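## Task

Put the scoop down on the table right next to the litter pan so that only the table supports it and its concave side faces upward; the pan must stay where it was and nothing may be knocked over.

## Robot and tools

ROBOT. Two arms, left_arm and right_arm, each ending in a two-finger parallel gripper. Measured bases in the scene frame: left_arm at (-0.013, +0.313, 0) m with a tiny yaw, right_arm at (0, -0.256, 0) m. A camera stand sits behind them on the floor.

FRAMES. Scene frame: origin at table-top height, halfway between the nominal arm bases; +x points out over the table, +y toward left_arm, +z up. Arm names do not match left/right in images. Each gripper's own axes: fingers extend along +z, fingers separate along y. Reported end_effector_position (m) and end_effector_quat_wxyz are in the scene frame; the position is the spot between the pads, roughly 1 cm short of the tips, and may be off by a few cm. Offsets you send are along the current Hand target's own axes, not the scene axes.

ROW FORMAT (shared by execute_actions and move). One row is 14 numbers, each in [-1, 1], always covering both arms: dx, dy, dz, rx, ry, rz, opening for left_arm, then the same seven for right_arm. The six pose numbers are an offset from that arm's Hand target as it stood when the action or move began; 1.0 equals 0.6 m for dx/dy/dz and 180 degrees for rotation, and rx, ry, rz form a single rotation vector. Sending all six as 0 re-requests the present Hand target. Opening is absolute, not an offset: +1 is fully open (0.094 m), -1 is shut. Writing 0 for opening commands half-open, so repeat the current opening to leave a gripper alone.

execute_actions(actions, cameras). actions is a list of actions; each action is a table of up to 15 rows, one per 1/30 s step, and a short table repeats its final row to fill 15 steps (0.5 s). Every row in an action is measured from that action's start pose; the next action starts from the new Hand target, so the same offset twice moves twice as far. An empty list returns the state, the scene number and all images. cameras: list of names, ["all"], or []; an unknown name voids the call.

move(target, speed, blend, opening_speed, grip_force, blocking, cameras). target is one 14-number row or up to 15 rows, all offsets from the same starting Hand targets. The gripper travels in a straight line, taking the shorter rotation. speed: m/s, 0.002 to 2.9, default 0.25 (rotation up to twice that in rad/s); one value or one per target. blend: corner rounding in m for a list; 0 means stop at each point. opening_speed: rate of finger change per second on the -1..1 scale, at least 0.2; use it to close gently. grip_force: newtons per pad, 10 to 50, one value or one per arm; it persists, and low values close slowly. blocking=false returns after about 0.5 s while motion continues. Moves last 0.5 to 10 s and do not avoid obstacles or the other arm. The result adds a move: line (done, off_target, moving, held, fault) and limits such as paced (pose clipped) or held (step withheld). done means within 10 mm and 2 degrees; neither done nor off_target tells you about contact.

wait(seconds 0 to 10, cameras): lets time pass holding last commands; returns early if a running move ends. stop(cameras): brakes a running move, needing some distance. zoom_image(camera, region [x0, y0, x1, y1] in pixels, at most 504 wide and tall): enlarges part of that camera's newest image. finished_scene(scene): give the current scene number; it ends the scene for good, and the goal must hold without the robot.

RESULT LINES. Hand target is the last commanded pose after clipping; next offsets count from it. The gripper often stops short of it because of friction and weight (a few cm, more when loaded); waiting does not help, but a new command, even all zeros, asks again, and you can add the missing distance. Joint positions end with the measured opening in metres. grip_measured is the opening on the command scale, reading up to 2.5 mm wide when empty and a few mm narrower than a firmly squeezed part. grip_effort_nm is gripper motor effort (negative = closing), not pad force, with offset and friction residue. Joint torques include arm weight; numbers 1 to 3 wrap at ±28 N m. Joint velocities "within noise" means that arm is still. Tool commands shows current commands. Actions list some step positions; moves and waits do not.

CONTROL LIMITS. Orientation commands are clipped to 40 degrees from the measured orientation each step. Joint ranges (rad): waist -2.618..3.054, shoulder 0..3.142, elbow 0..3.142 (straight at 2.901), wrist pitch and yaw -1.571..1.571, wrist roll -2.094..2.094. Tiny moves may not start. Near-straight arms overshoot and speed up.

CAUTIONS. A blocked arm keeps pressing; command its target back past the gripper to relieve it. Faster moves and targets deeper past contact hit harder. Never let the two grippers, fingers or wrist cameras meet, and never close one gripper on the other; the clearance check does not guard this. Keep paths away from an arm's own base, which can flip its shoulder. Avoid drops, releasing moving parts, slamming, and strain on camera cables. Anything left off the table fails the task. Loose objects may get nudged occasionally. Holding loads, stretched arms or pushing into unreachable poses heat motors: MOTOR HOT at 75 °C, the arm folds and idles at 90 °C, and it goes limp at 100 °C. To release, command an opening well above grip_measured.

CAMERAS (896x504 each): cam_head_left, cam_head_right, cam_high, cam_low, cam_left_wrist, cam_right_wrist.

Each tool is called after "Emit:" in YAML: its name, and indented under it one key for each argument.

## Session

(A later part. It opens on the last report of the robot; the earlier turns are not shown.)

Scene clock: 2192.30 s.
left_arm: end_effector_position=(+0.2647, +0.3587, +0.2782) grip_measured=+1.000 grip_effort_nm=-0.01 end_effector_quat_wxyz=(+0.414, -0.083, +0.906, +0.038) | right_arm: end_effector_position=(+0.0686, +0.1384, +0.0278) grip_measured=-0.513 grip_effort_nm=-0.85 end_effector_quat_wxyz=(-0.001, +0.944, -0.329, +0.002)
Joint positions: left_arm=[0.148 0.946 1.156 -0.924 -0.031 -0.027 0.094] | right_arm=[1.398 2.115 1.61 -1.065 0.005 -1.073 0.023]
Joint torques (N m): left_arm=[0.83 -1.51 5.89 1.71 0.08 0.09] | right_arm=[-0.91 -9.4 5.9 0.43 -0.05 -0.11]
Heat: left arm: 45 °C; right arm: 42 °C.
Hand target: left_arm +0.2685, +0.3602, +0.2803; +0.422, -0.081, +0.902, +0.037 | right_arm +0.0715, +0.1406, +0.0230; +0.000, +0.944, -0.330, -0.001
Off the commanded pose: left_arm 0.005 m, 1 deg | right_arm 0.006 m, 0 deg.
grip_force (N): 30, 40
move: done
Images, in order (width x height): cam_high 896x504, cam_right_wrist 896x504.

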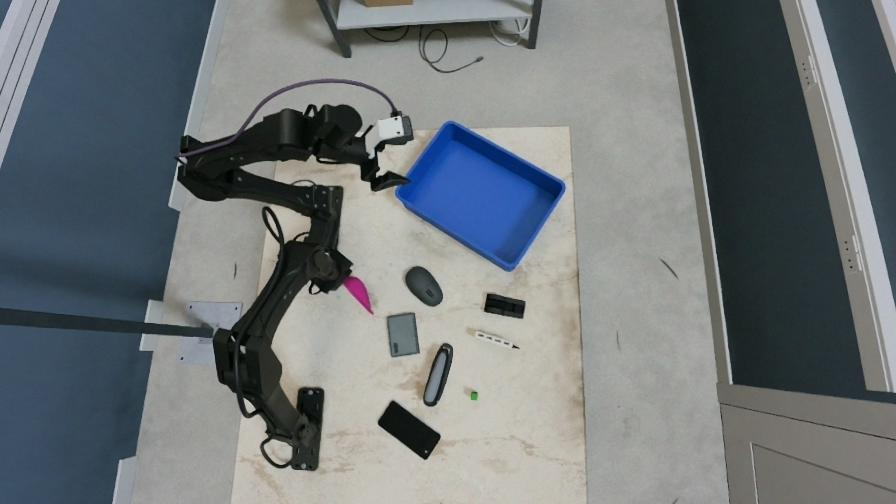

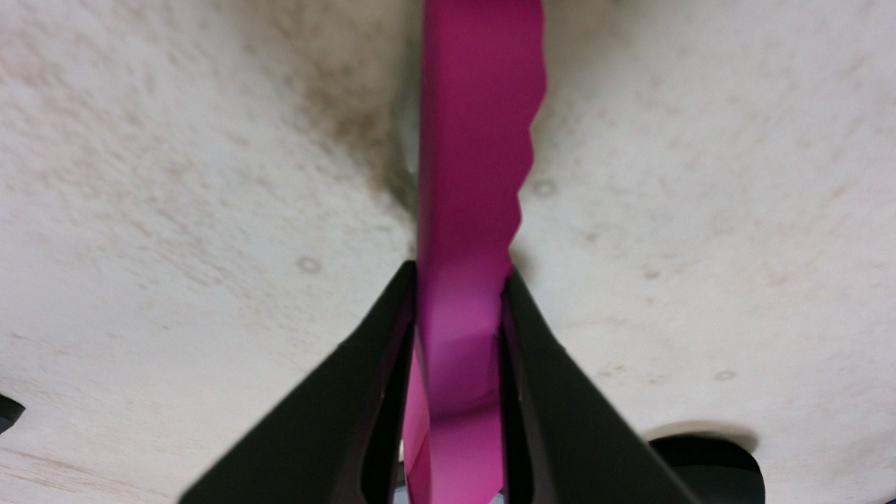

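Emit:
move:
  target: [0,0,0,0,0,0,1, 0,0,-0.13,0,0,0,-1]
  speed: 0.12
  cameras: ["cam_right_wrist", "cam_head_right", "cam_low"]

Scene clock: 2199.27 s.
left_arm: end_effector_position=(+0.2647, +0.3587, +0.2782) grip_measured=+1.000 grip_effort_nm=-0.01 end_effector_quat_wxyz=(+0.414, -0.083, +0.906, +0.038) | right_arm: end_effector_position=(+0.0680, +0.1350, +0.0821) grip_measured=-0.513 grip_effort_nm=-0.85 end_effector_quat_wxyz=(+0.023, +0.944, -0.329, +0.006)
Joint positions: left_arm=[0.148 0.946 1.156 -0.924 -0.031 -0.027 0.094] | right_arm=[1.398 2.115 1.827 -1.33 0.005 -1.073 0.023]
Joint torques (N m): left_arm=[0.84 -1.5 5.89 1.71 0.06 0.07] | right_arm=[-0.91 -13.48 8.24 0.1 -0.05 -0.12]
Heat: left arm: 45 °C; right arm: 42 °C.
Hand target: left_arm +0.2685, +0.3602, +0.2803; +0.422, -0.081, +0.902, +0.037 | right_arm +0.0716, +0.1406, +0.1010; +0.000, +0.944, -0.330, -0.001
Off the commanded pose: left_arm 0.005 m, 1 deg | right_arm 0.020 m, 3 deg.
grip_force (N): 30, 40
move: off_target (right_arm)
Images, in order (width x height): cam_head_right 896x504, cam_low 896x504, cam_right_wrist 896x504.

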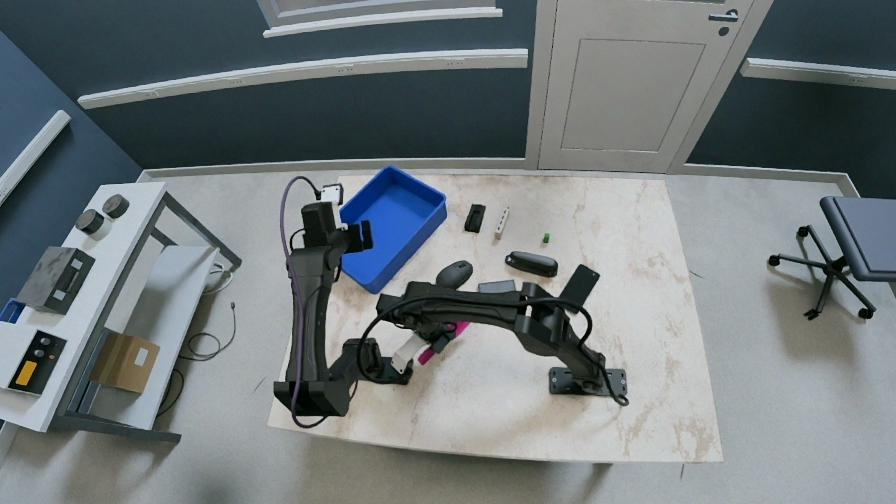

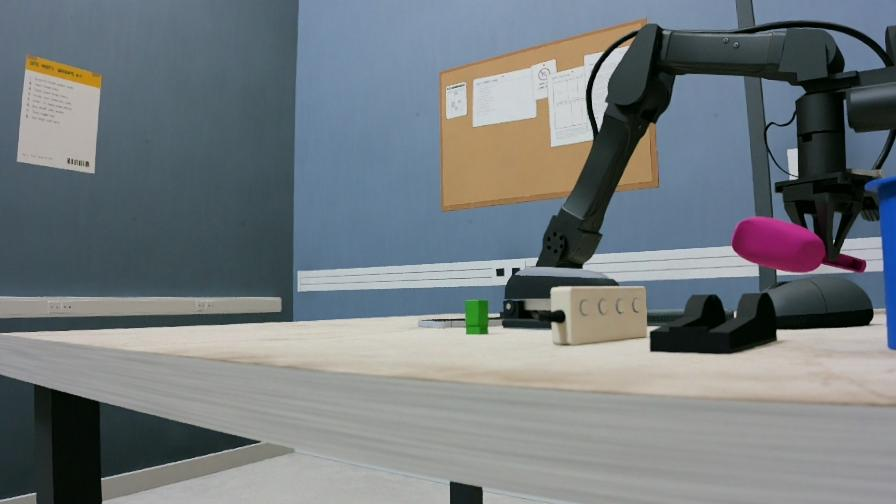

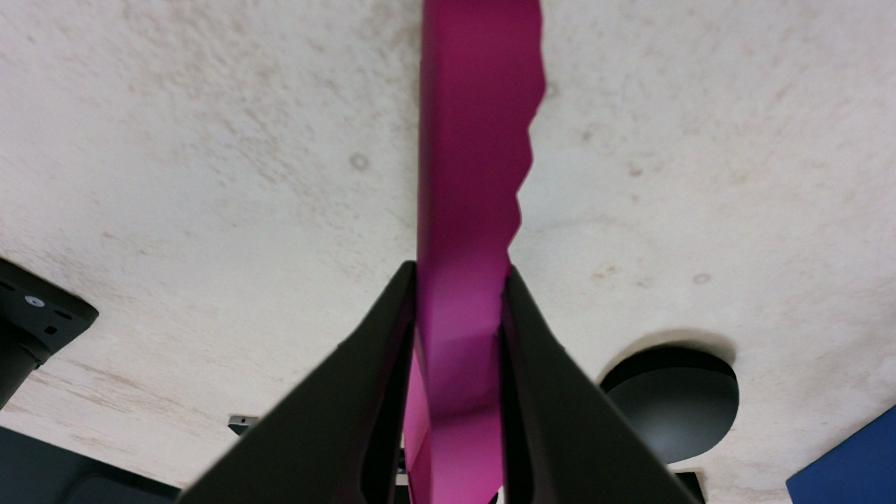

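Emit:
move:
  target:
    - [0,0,0,0,0,0,1, 0.0585,-0.0026,-0.0983,0,0,0,-1]
    - [0,0,0,0,0,0,1, 0.1183,-0.0076,-0.1983,0.1318,-0.1077,0.2252,-1]
    - [0,0,0,0,0,0,1, 0.1340,-0.0414,-0.2317,0.1216,-0.2638,0.5727,-1]
    - [0,0,0,0,0,0,1, 0.1186,-0.1144,-0.1983,-0.0140,-0.4144,0.8879,-1]
  speed: 0.28
  blend: [0.03, 0.02, 0.02, 0]
  cameras: ["cam_right_wrist", "cam_high", "cam_low"]

Scene clock: 2411.13 s.
left_arm: end_effector_position=(+0.2647, +0.3587, +0.2782) grip_measured=+1.000 grip_effort_nm=-0.01 end_effector_quat_wxyz=(+0.414, -0.083, +0.906, +0.038) | right_arm: end_effector_position=(+0.1679, +0.1434, +0.2146) grip_measured=-0.513 grip_effort_nm=-0.85 end_effector_quat_wxyz=(+0.118, +0.268, +0.872, +0.393)
Joint positions: left_arm=[0.148 0.946 1.156 -0.924 -0.031 -0.027 0.094] | right_arm=[1.254 1.487 1.248 -0.506 0.203 1.762 0.023]
Joint torques (N m): left_arm=[0.88 -1.43 5.89 1.71 0.07 0.1] | right_arm=[0.85 -5.67 7.82 1.89 0.32 -0.01]
Heat: left arm: 46 °C; right arm: 45 °C.
Hand target: left_arm +0.2685, +0.3602, +0.2803; +0.422, -0.081, +0.902, +0.037 | right_arm +0.1701, +0.1498, +0.2199; +0.125, +0.269, +0.865, +0.404
Off the commanded pose: left_arm 0.005 m, 1 deg | right_arm 0.009 m, 2 deg.
grip_force (N): 30, 40
move: done
Images, in order (width x height): cam_high 896x504, cam_low 896x504, cam_right_wrist 896x504.

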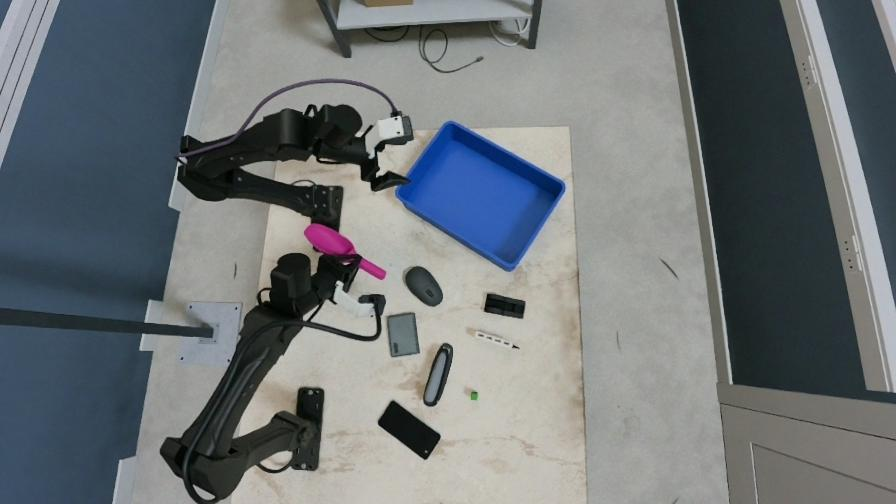

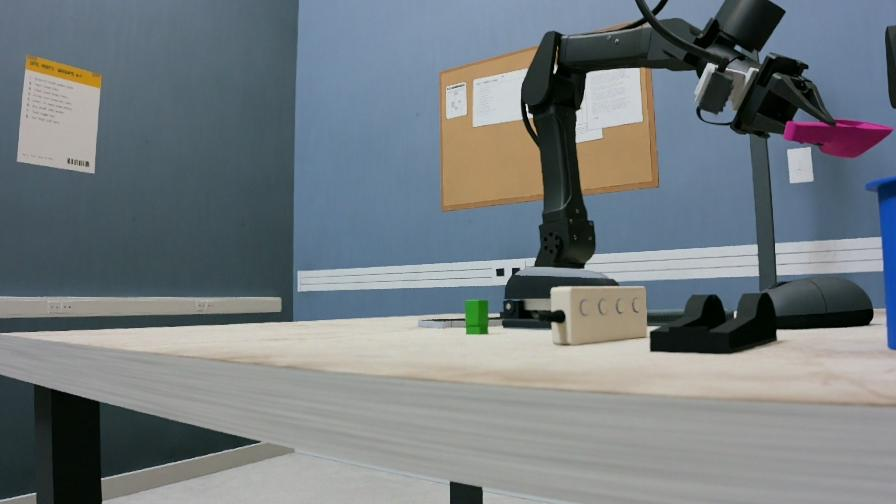

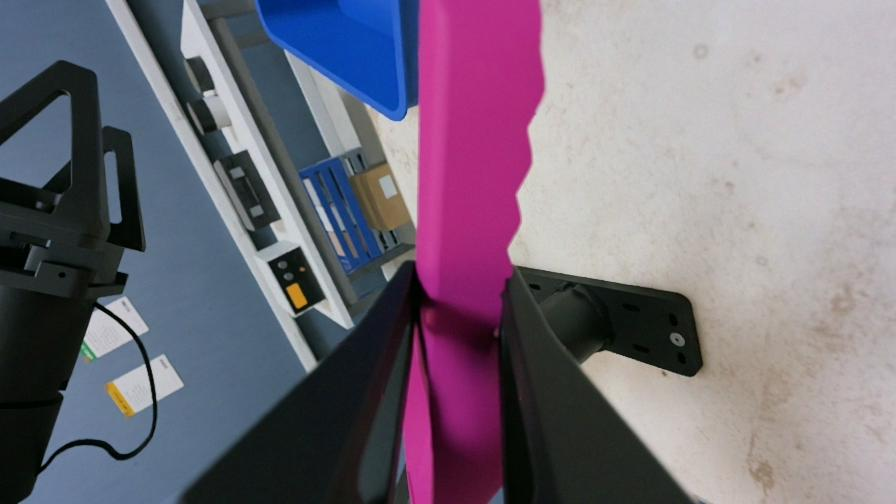

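Emit:
move:
  target: [0,0,0,0,0,0,1, 0.0248,-0.1370,0.2384,0,0,0,-1]
  speed: 0.15
  cameras: ["cam_right_wrist", "cam_high", "cam_low"]

Scene clock: 2435.07 s.
left_arm: end_effector_position=(+0.2647, +0.3587, +0.2782) grip_measured=+1.000 grip_effort_nm=-0.01 end_effector_quat_wxyz=(+0.414, -0.083, +0.906, +0.038) | right_arm: end_effector_position=(+0.1867, +0.2001, +0.0619) grip_measured=-0.513 grip_effort_nm=-0.85 end_effector_quat_wxyz=(+0.118, +0.269, +0.871, +0.394)
Joint positions: left_arm=[0.148 0.946 1.156 -0.924 -0.031 -0.027 0.094] | right_arm=[1.254 1.88 1.046 0.091 0.204 1.763 0.023]
Joint torques (N m): left_arm=[0.79 -1.46 5.89 1.7 0.06 0.11] | right_arm=[0.23 -8.35 6.68 1.89 0.27 -0.06]
Heat: left arm: 46 °C; right arm: 44 °C.
Hand target: left_arm +0.2685, +0.3602, +0.2803; +0.422, -0.081, +0.902, +0.037 | right_arm +0.1899, +0.2052, +0.0651; +0.125, +0.269, +0.865, +0.404
Off the commanded pose: left_arm 0.005 m, 1 deg | right_arm 0.007 m, 2 deg.
grip_force (N): 30, 40
move: done
Images, in order (width x height): cam_high 896x504, cam_low 896x504, cam_right_wrist 896x504.

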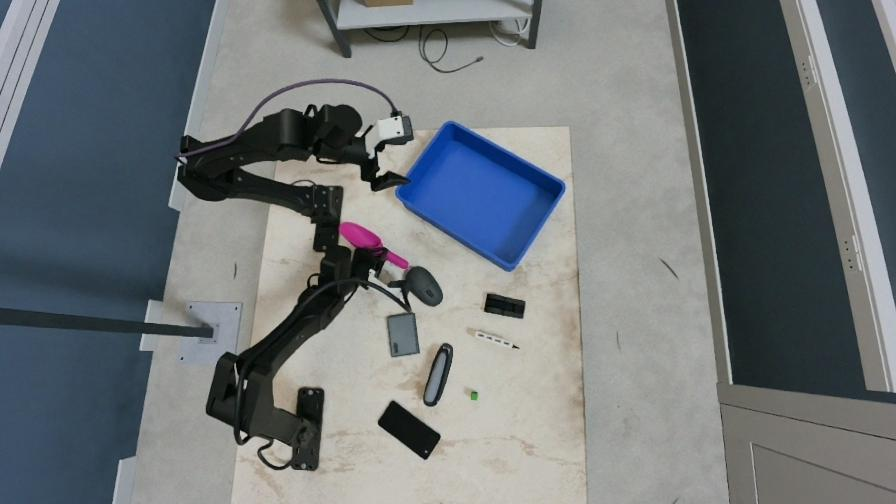

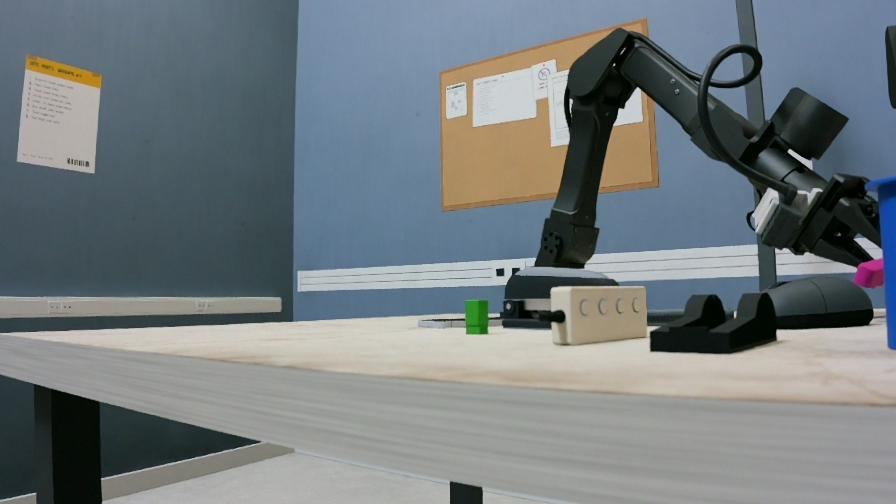

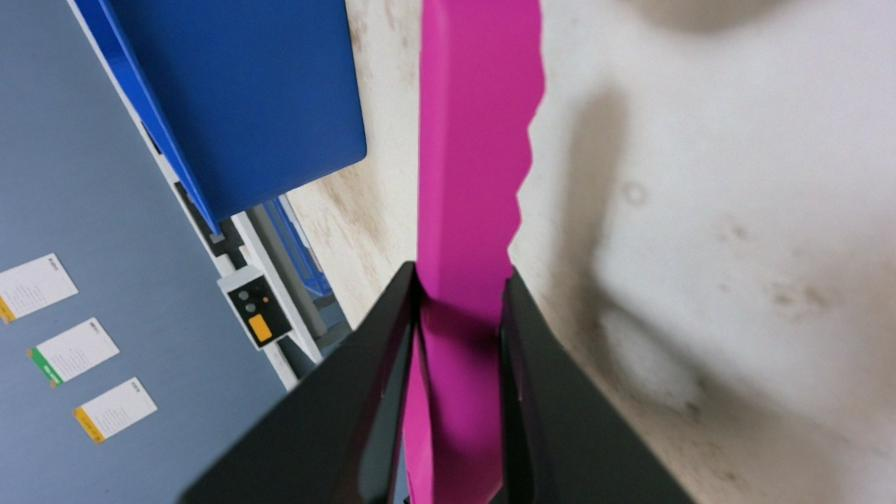

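Emit:
move:
  target:
    - [0,0,0,0,0,0,1, -0.0040,-0.0830,-0.0989,0,0,0,-1]
    - [0,0,0,0,0,0,1, -0.0040,-0.1085,-0.0775,0,0,0,-1]
  speed: 0.12
  blend: [0.01, 0]
  cameras: ["cam_right_wrist", "cam_high", "cam_head_right"]

Scene clock: 2458.13 s.
left_arm: end_effector_position=(+0.2647, +0.3587, +0.2782) grip_measured=+1.000 grip_effort_nm=0.00 end_effector_quat_wxyz=(+0.414, -0.083, +0.906, +0.038) | right_arm: end_effector_position=(+0.1456, +0.1352, +0.0383) grip_measured=-0.514 grip_effort_nm=-0.85 end_effector_quat_wxyz=(+0.117, +0.268, +0.873, +0.390)
Joint positions: left_arm=[0.148 0.946 1.156 -0.924 -0.031 -0.027 0.094] | right_arm=[1.318 1.7 0.703 0.237 0.248 1.807 0.023]
Joint torques (N m): left_arm=[0.85 -1.44 5.87 1.71 0.08 0.09] | right_arm=[0.59 -7.09 5.83 1.88 0.37 -0.05]
Heat: left arm: 46 °C; right arm: 43 °C.
Hand target: left_arm +0.2685, +0.3602, +0.2803; +0.422, -0.081, +0.902, +0.037 | right_arm +0.1482, +0.1399, +0.0450; +0.125, +0.269, +0.865, +0.404
Off the commanded pose: left_arm 0.005 m, 1 deg | right_arm 0.009 m, 2 deg.
grip_force (N): 30, 40
move: done
Images, in order (width x height): cam_head_right 896x504, cam_high 896x504, cam_right_wrist 896x504.

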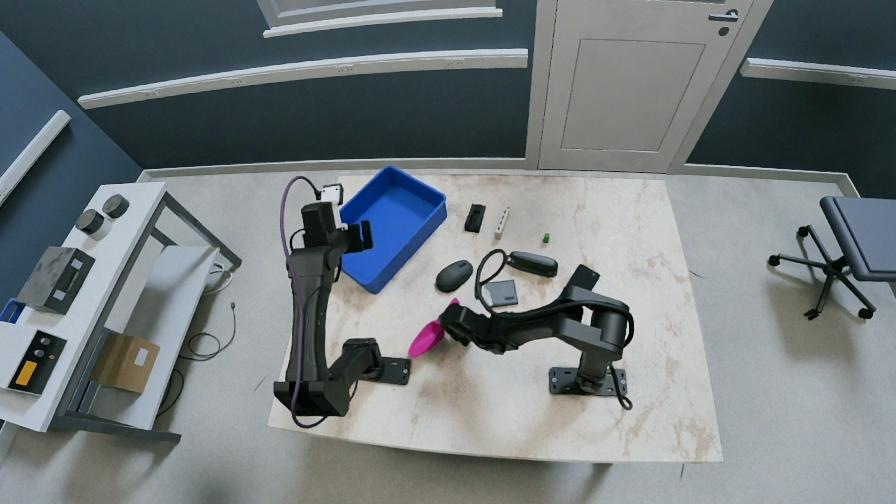

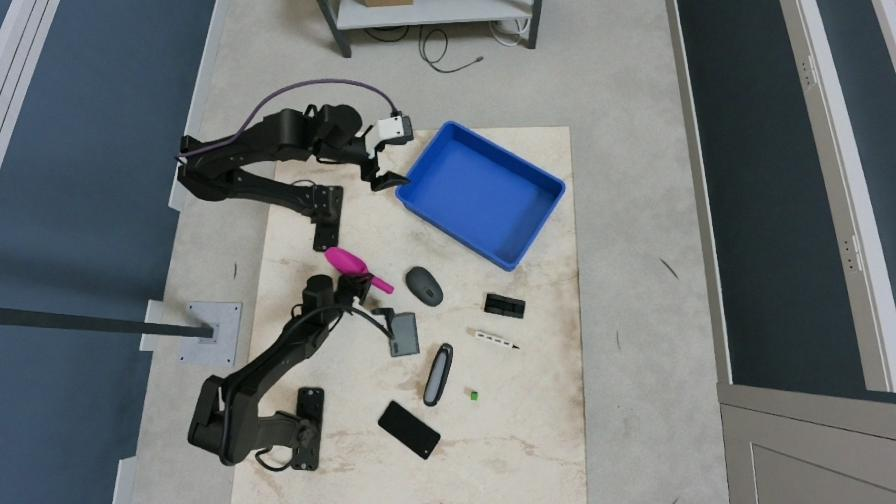

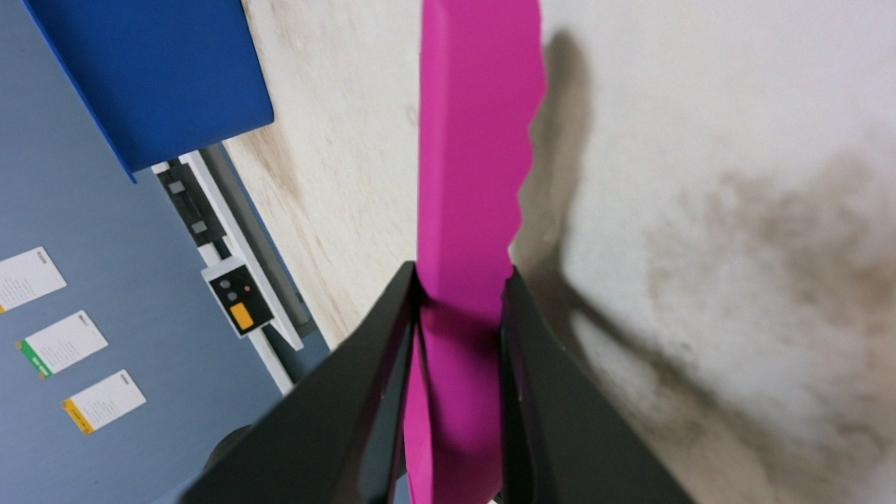

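Emit:
move:
  target: [0,0,0,0,0,0,1, 0,-0.01021,0.00857,0,0,0,-1]
  speed: 0.04
  cameras: []

Emit:
move:
  target: [0,0,0,0,0,0,1, 0,-0.00766,0.00643,0,0,0,-1]
  speed: 0.04
  cameras: ["cam_right_wrist"]

Scene clock: 2477.43 s.
left_arm: end_effector_position=(+0.2647, +0.3587, +0.2782) grip_measured=+1.000 grip_effort_nm=-0.01 end_effector_quat_wxyz=(+0.414, -0.083, +0.906, +0.038) | right_arm: end_effector_position=(+0.1461, +0.1370, +0.0357) grip_measured=-0.514 grip_effort_nm=-0.85 end_effector_quat_wxyz=(+0.117, +0.268, +0.870, +0.397)
Joint positions: left_arm=[0.148 0.946 1.156 -0.924 -0.031 -0.027 0.094] | right_arm=[1.318 1.714 0.693 0.275 0.248 1.807 0.023]
Joint torques (N m): left_arm=[0.87 -1.46 5.9 1.72 0.08 0.09] | right_arm=[0.61 -6.09 5.56 1.91 0.36 -0.05]
Heat: left arm: 46 °C; right arm: 42 °C.
Hand target: left_arm +0.2685, +0.3602, +0.2803; +0.422, -0.081, +0.902, +0.037 | right_arm +0.1481, +0.1400, +0.0370; +0.125, +0.269, +0.865, +0.404
Off the commanded pose: left_arm 0.005 m, 1 deg | right_arm 0.004 m, 1 deg.
grip_force (N): 30, 40
move: done
No camera images: "cameras" was empty.

Scene clock: 2478.23 s.
left_arm: end_effector_position=(+0.2647, +0.3587, +0.2782) grip_measured=+1.000 grip_effort_nm=-0.01 end_effector_quat_wxyz=(+0.414, -0.083, +0.906, +0.038) | right_arm: end_effector_position=(+0.1464, +0.1377, +0.0309) grip_measured=-0.514 grip_effort_nm=-0.85 end_effector_quat_wxyz=(+0.117, +0.269, +0.869, +0.398)
Joint positions: left_arm=[0.148 0.946 1.156 -0.924 -0.031 -0.027 0.094] | right_arm=[1.318 1.734 0.686 0.304 0.249 1.808 0.023]
Joint torques (N m): left_arm=[0.77 -1.4 5.91 1.71 0.08 0.09] | right_arm=[0.59 -6.04 5.35 1.9 0.36 -0.06]
Heat: left arm: 46 °C; right arm: 42 °C.
Hand target: left_arm +0.2685, +0.3602, +0.2803; +0.422, -0.081, +0.902, +0.037 | right_arm +0.1482, +0.1400, +0.0310; +0.125, +0.269, +0.865, +0.404
Off the commanded pose: left_arm 0.005 m, 1 deg | right_arm 0.003 m, 1 deg.
grip_force (N): 30, 40
move: done
Images, in order (width x height): cam_right_wrist 896x504.

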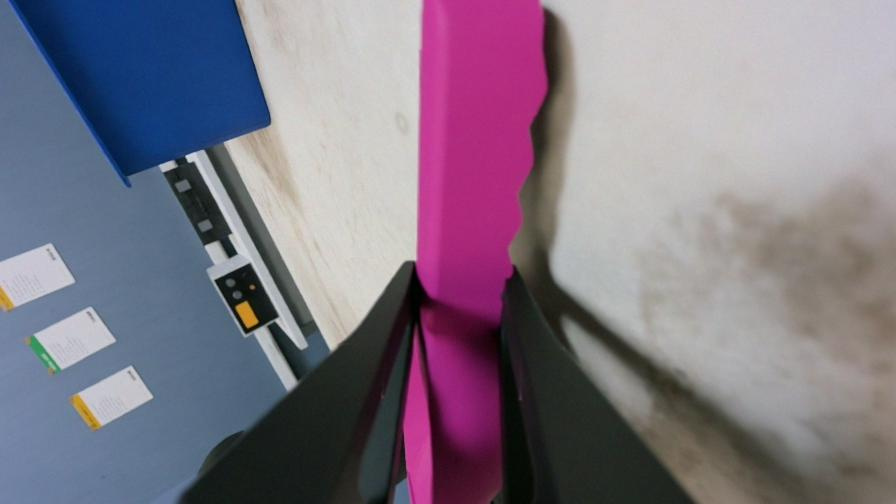

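Emit:
move:
  target: [0,0,0,0,0,0,1, 0,-0.00510,0.00428,0,0,0,-1]
  speed: 0.04
  cameras: []

Emit:
move:
  target: [0,0,0,0,0,0,1, 0,-0.00510,0.00428,0,0,0,-1]
  speed: 0.04
  cameras: ["cam_right_wrist"]

Scene clock: 2482.77 s.
left_arm: end_effector_position=(+0.2647, +0.3587, +0.2782) grip_measured=+1.000 grip_effort_nm=-0.01 end_effector_quat_wxyz=(+0.414, -0.083, +0.906, +0.038) | right_arm: end_effector_position=(+0.1470, +0.1402, +0.0302) grip_measured=-0.514 grip_effort_nm=-0.85 end_effector_quat_wxyz=(+0.116, +0.269, +0.866, +0.404)
Joint positions: left_arm=[0.148 0.946 1.156 -0.924 -0.031 -0.027 0.094] | right_arm=[1.318 1.746 0.682 0.334 0.249 1.809 0.023]
Joint torques (N m): left_arm=[0.88 -1.46 5.91 1.7 0.07 0.11] | right_arm=[0.65 -5.91 5.07 1.81 0.34 -0.07]
Heat: left arm: 46 °C; right arm: 42 °C.
Hand target: left_arm +0.2685, +0.3602, +0.2803; +0.422, -0.081, +0.902, +0.037 | right_arm +0.1481, +0.1401, +0.0270; +0.125, +0.269, +0.865, +0.404
Off the commanded pose: left_arm 0.005 m, 1 deg | right_arm 0.003 m, 1 deg.
grip_force (N): 30, 40
move: done
No camera images: "cameras" was empty.

Scene clock: 2483.67 s.
left_arm: end_effector_position=(+0.2647, +0.3587, +0.2782) grip_measured=+1.000 grip_effort_nm=-0.01 end_effector_quat_wxyz=(+0.414, -0.083, +0.906, +0.038) | right_arm: end_effector_position=(+0.1477, +0.1425, +0.0295) grip_measured=-0.514 grip_effort_nm=-0.85 end_effector_quat_wxyz=(+0.116, +0.270, +0.863, +0.410)
Joint positions: left_arm=[0.148 0.946 1.156 -0.924 -0.031 -0.027 0.094] | right_arm=[1.318 1.758 0.679 0.362 0.249 1.81 0.023]
Joint torques (N m): left_arm=[0.84 -1.42 5.85 1.71 0.06 0.09] | right_arm=[0.59 -5.76 4.88 1.72 0.35 -0.08]
Heat: left arm: 46 °C; right arm: 42 °C.
Hand target: left_arm +0.2685, +0.3602, +0.2803; +0.422, -0.081, +0.902, +0.037 | right_arm +0.1481, +0.1400, +0.0230; +0.125, +0.269, +0.865, +0.404
Off the commanded pose: left_arm 0.005 m, 1 deg | right_arm 0.007 m, 1 deg.
grip_force (N): 30, 40
move: done
Images, in order (width x height): cam_right_wrist 896x504.

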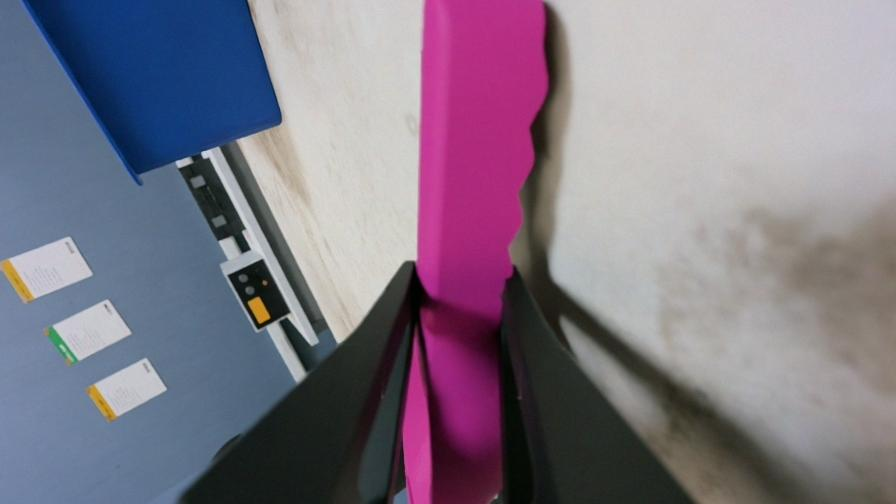

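Emit:
move:
  target:
    - [0,0,0,0,0,0,1, 0,0.00638,-0.00535,0,0,0,-1]
    - [0,0,0,0,0,0,1, 0,0.00638,-0.00535,0,0,0,-0.35]
  speed: 0.04
  opening_speed: 0.2
  cameras: ["cam_right_wrist", "cam_high", "cam_head_right"]

Scene clock: 2496.57 s.
left_arm: end_effector_position=(+0.2647, +0.3587, +0.2782) grip_measured=+1.000 grip_effort_nm=0.00 end_effector_quat_wxyz=(+0.414, -0.083, +0.906, +0.038) | right_arm: end_effector_position=(+0.1474, +0.1405, +0.0273) grip_measured=-0.352 grip_effort_nm=0.11 end_effector_quat_wxyz=(+0.117, +0.270, +0.866, +0.405)
Joint positions: left_arm=[0.148 0.946 1.156 -0.924 -0.031 -0.027 0.094] | right_arm=[1.318 1.758 0.679 0.35 0.25 1.81 0.03]
Joint torques (N m): left_arm=[0.81 -1.43 5.9 1.71 0.07 0.11] | right_arm=[0.61 -7.25 5.41 1.58 0.33 -0.08]
Heat: left arm: 46 °C; right arm: 42 °C.
Hand target: left_arm +0.2685, +0.3602, +0.2803; +0.422, -0.081, +0.902, +0.037 | right_arm +0.1482, +0.1400, +0.0280; +0.125, +0.269, +0.865, +0.404
Off the commanded pose: left_arm 0.005 m, 1 deg | right_arm 0.001 m, 1 deg.
grip_force (N): 30, 40
move: done
Images, in order (width x height): cam_head_right 896x504, cam_high 896x504, cam_right_wrist 896x504.

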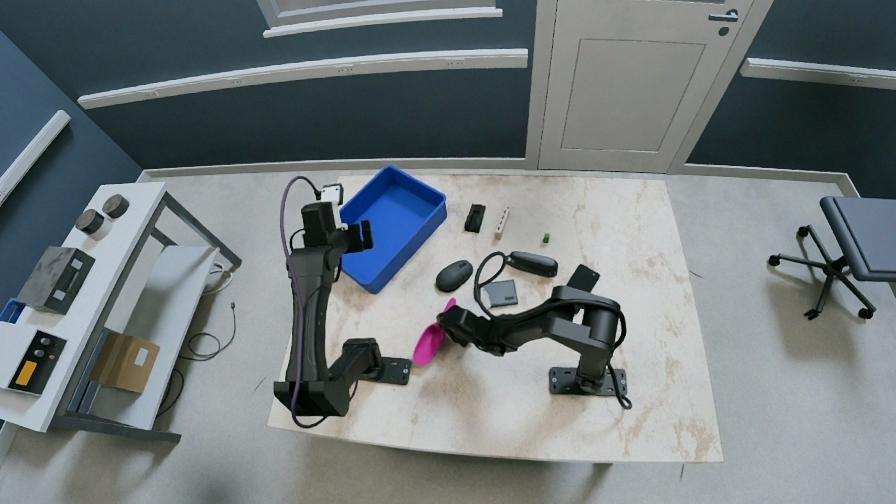

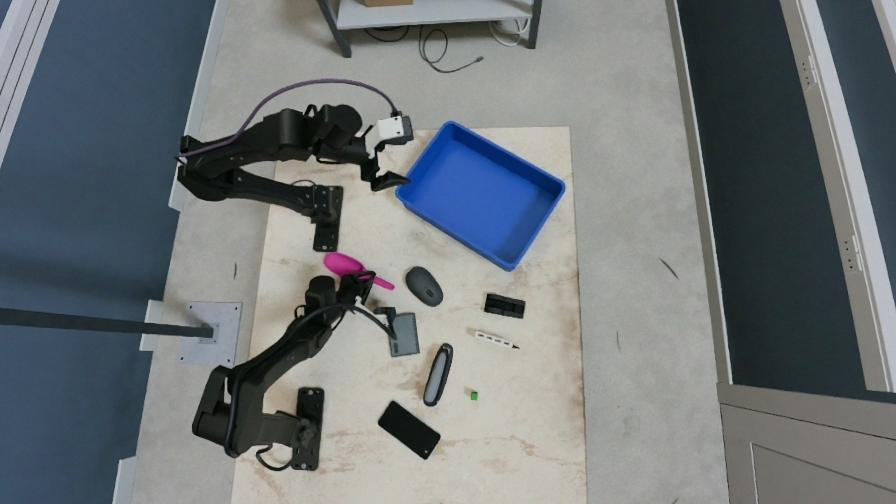

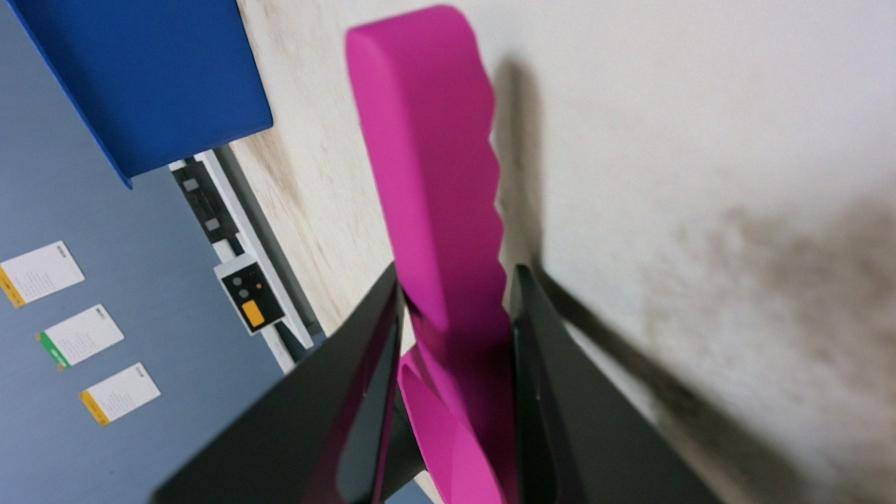

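Emit:
zoom_image:
  camera: "cam_head_right"
  region: [380, 270, 500, 380]

Emit:
zoom_image:
  camera: "cam_right_wrist"
  region: [300, 0, 700, 504]

Scaled by 4.200.

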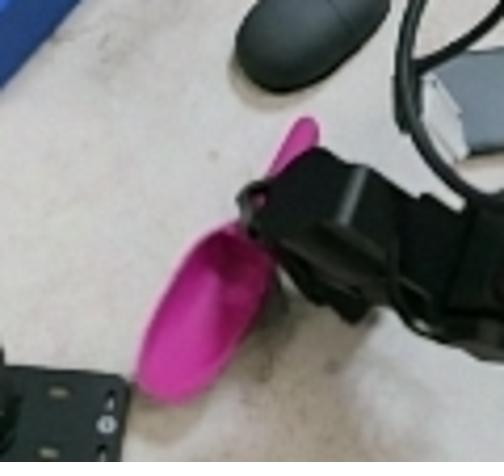

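Scaled by 1.000.

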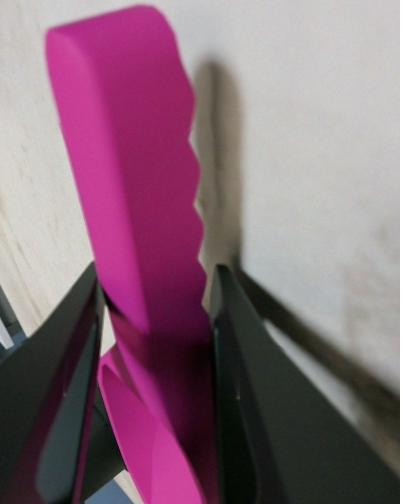

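Emit:
move:
  target: [0,0,0,0,0,0,1, 0,0.0070,0,0,0,0,-0.15]
  speed: 0.02
  opening_speed: 0.2
  cameras: ["cam_right_wrist", "cam_head_right"]

Scene clock: 2507.90 s.
left_arm: end_effector_position=(+0.2647, +0.3587, +0.2782) grip_measured=+1.000 grip_effort_nm=-0.01 end_effector_quat_wxyz=(+0.414, -0.083, +0.906, +0.038) | right_arm: end_effector_position=(+0.1472, +0.1386, +0.0253) grip_measured=-0.152 grip_effort_nm=0.12 end_effector_quat_wxyz=(+0.118, +0.271, +0.868, +0.400)
Joint positions: left_arm=[0.148 0.946 1.156 -0.924 -0.031 -0.027 0.094] | right_arm=[1.318 1.758 0.679 0.339 0.252 1.81 0.04]
Joint torques (N m): left_arm=[0.81 -1.51 5.9 1.69 0.08 0.08] | right_arm=[0.31 -7.56 6.56 1.52 0.3 -0.11]
Heat: left arm: 46 °C; right arm: 42 °C.
Hand target: left_arm +0.2685, +0.3602, +0.2803; +0.422, -0.081, +0.902, +0.037 | right_arm +0.1497, +0.1423, +0.0313; +0.125, +0.269, +0.865, +0.404
Off the commanded pose: left_arm 0.005 m, 1 deg | right_arm 0.007 m, 1 deg.
grip_force (N): 30, 40
move: done
Images, in order (width x height): cam_head_right 896x504, cam_right_wrist 896x504.

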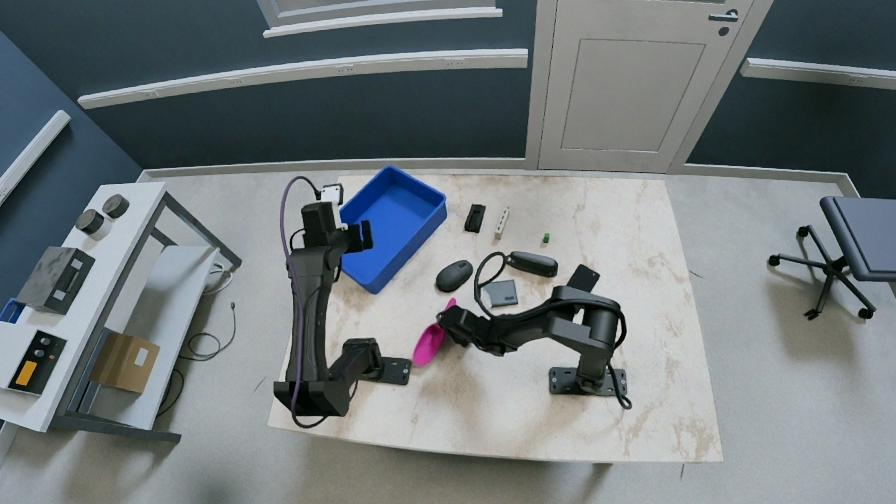

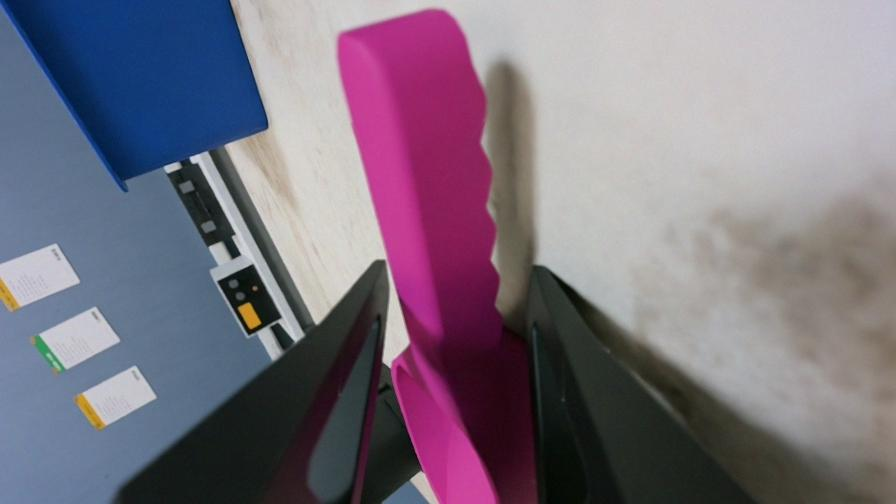

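Emit:
move:
  target: [0,0,0,0,0,0,1, 0,0,-0.2,0,0,0,-0.15]
  speed: 0.12
  cameras: ["cam_right_wrist", "cam_head_right", "cam_high"]

Scene clock: 2516.10 s.
left_arm: end_effector_position=(+0.2647, +0.3587, +0.2782) grip_measured=+1.000 grip_effort_nm=0.00 end_effector_quat_wxyz=(+0.414, -0.083, +0.906, +0.038) | right_arm: end_effector_position=(+0.0958, +0.0673, +0.1004) grip_measured=-0.152 grip_effort_nm=0.11 end_effector_quat_wxyz=(+0.117, +0.268, +0.871, +0.395)
Joint positions: left_arm=[0.148 0.946 1.156 -0.924 -0.031 -0.027 0.094] | right_arm=[1.467 1.217 0.581 -0.145 0.356 1.914 0.04]
Joint torques (N m): left_arm=[0.85 -1.47 5.87 1.7 0.08 0.1] | right_arm=[0.61 -5.53 6.9 1.49 0.43 -0.03]
Heat: left arm: 46 °C; right arm: 42 °C.
Hand target: left_arm +0.2685, +0.3602, +0.2803; +0.422, -0.081, +0.902, +0.037 | right_arm +0.0976, +0.0665, +0.1083; +0.125, +0.269, +0.865, +0.404
Off the commanded pose: left_arm 0.005 m, 1 deg | right_arm 0.008 m, 2 deg.
grip_force (N): 30, 40
move: done
Images, in order (width x height): cam_head_right 896x504, cam_high 896x504, cam_right_wrist 896x504.

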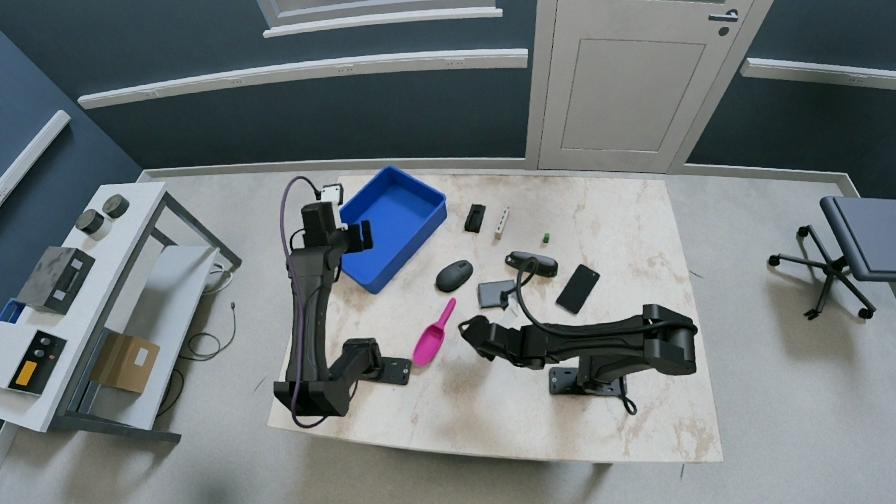

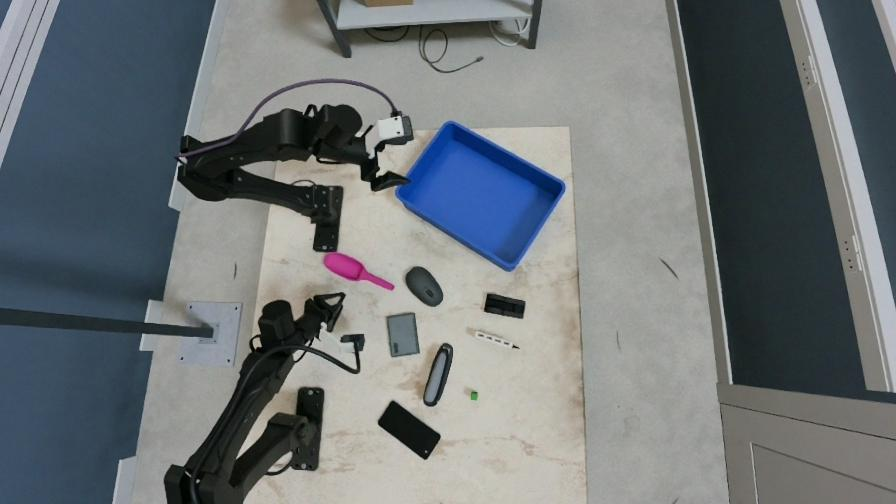

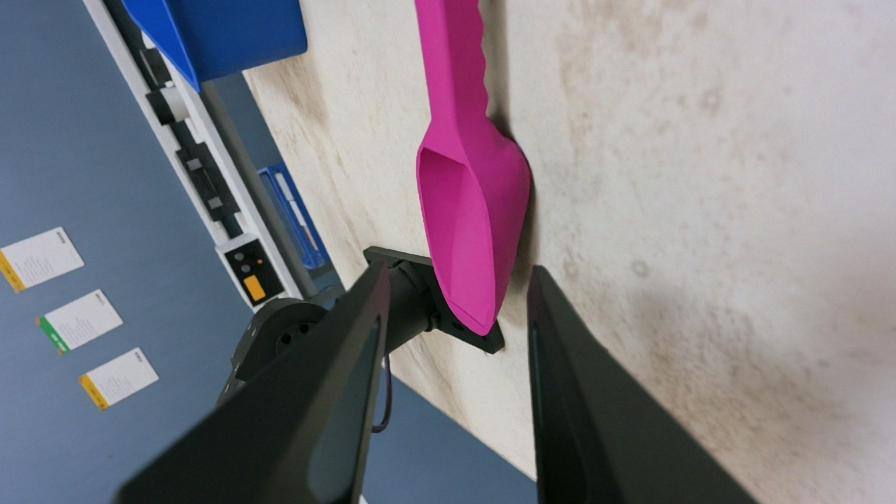

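Emit:
move:
  target: [-0.1632,0.0550,-0.1685,0,0,0,1, 0.0902,0.0152,0.0449,0.1937,0.0379,-0.0595,-0.149]
  speed: 0.2
  cameras: ["cam_right_wrist"]

Scene clock: 2564.30 s.
left_arm: end_effector_position=(+0.2480, +0.3899, +0.4135) grip_measured=+1.000 grip_effort_nm=-0.01 end_effector_quat_wxyz=(+0.414, -0.084, +0.906, +0.038) | right_arm: end_effector_position=(+0.0628, +0.1135, +0.0940) grip_measured=-0.151 grip_effort_nm=0.11 end_effector_quat_wxyz=(+0.020, +0.189, +0.974, +0.126)
Joint positions: left_arm=[0.39 1.269 1.994 -1.448 0.151 0.13 0.094] | right_arm=[1.424 1.737 1.328 -0.91 0.052 1.802 0.04]
Joint torques (N m): left_arm=[0.75 -1.83 6.86 1.46 0.19 0.13] | right_arm=[-0.81 -6.64 8.99 0.65 0.11 -0.13]
Heat: left arm: 45 °C; right arm: 43 °C.
Hand target: left_arm +0.2480, +0.3901, +0.4202; +0.422, -0.081, +0.902, +0.037 | right_arm +0.0680, +0.1189, +0.0980; +0.025, +0.189, +0.973, +0.128
Off the commanded pose: left_arm 0.007 m, 1 deg | right_arm 0.009 m, 1 deg.
grip_force (N): 30, 40
move: done
Images, in order (width x height): cam_right_wrist 896x504.

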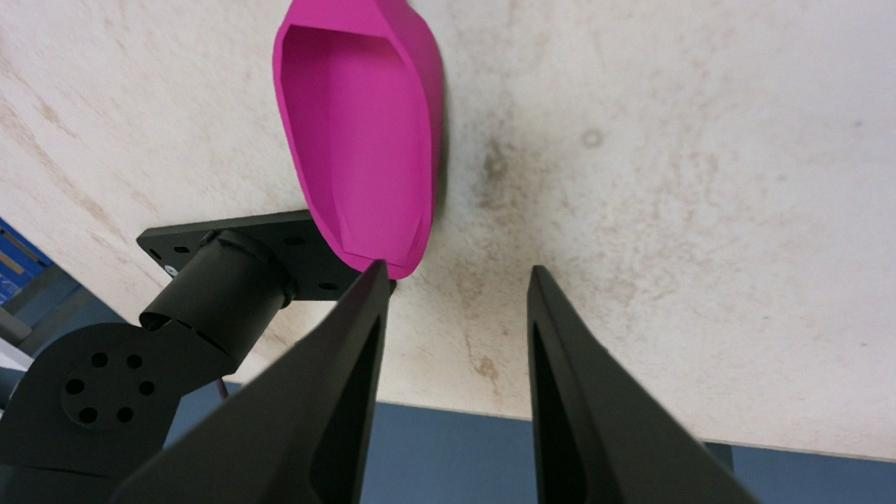

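Emit:
move:
  target: [0,0,0,0,0,0,1, 0,0.0242,0.0650,0,0,0,-0.149]
  speed: 0.12
  cameras: ["cam_right_wrist"]

Scene clock: 2577.17 s.
left_arm: end_effector_position=(+0.2480, +0.3898, +0.4134) grip_measured=+1.000 grip_effort_nm=0.00 end_effector_quat_wxyz=(+0.414, -0.084, +0.906, +0.038) | right_arm: end_effector_position=(+0.0710, +0.1312, +0.0594) grip_measured=-0.151 grip_effort_nm=0.11 end_effector_quat_wxyz=(+0.021, +0.190, +0.975, +0.116)
Joint positions: left_arm=[0.39 1.269 1.994 -1.449 0.151 0.13 0.094] | right_arm=[1.408 1.853 1.335 -0.822 0.048 1.787 0.04]
Joint torques (N m): left_arm=[0.84 -1.76 6.83 1.45 0.17 0.1] | right_arm=[-0.77 -7.75 8.64 0.83 0.11 -0.12]
Heat: left arm: 44 °C; right arm: 44 °C.
Hand target: left_arm +0.2480, +0.3901, +0.4202; +0.422, -0.081, +0.902, +0.037 | right_arm +0.0770, +0.1413, +0.0640; +0.025, +0.189, +0.973, +0.128
Off the commanded pose: left_arm 0.007 m, 1 deg | right_arm 0.013 m, 2 deg.
grip_force (N): 30, 40
move: off_target (right_arm)
Images, in order (width x height): cam_right_wrist 896x504.

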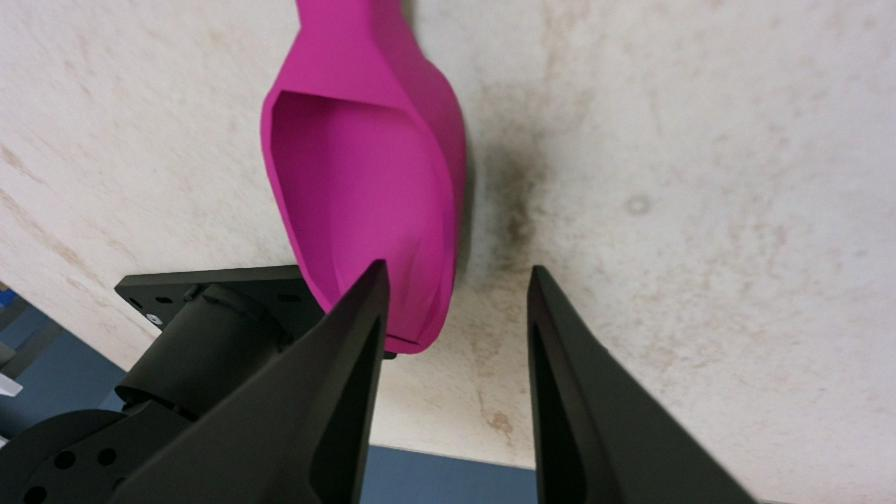

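Emit:
move:
  target: [0,0,0,0,0,0,1, 0,0.0050,0.0520,0,0,0,-0.149]
  speed: 0.08
  cameras: ["cam_right_wrist"]

Scene clock: 2583.40 s.
left_arm: end_effector_position=(+0.2480, +0.3898, +0.4134) grip_measured=+1.000 grip_effort_nm=0.00 end_effector_quat_wxyz=(+0.414, -0.084, +0.906, +0.038) | right_arm: end_effector_position=(+0.0761, +0.1488, +0.0377) grip_measured=-0.151 grip_effort_nm=0.11 end_effector_quat_wxyz=(+0.020, +0.190, +0.973, +0.128)
Joint positions: left_arm=[0.39 1.269 1.994 -1.449 0.151 0.13 0.094] | right_arm=[1.402 1.924 1.335 -0.727 0.046 1.781 0.04]
Joint torques (N m): left_arm=[0.85 -1.88 6.91 1.44 0.2 0.11] | right_arm=[-0.77 -8.13 6.61 0.88 0.12 -0.13]
Heat: left arm: 43 °C; right arm: 43 °C.
Hand target: left_arm +0.2480, +0.3901, +0.4202; +0.422, -0.081, +0.902, +0.037 | right_arm +0.0811, +0.1515, +0.0347; +0.025, +0.189, +0.973, +0.129
Off the commanded pose: left_arm 0.007 m, 1 deg | right_arm 0.006 m, 1 deg.
grip_force (N): 30, 40
move: done
Images, in order (width x height): cam_right_wrist 896x504.

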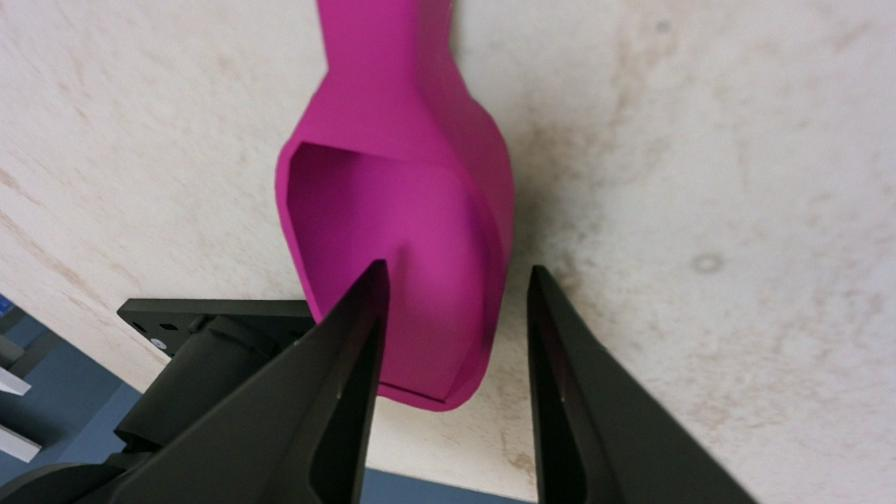

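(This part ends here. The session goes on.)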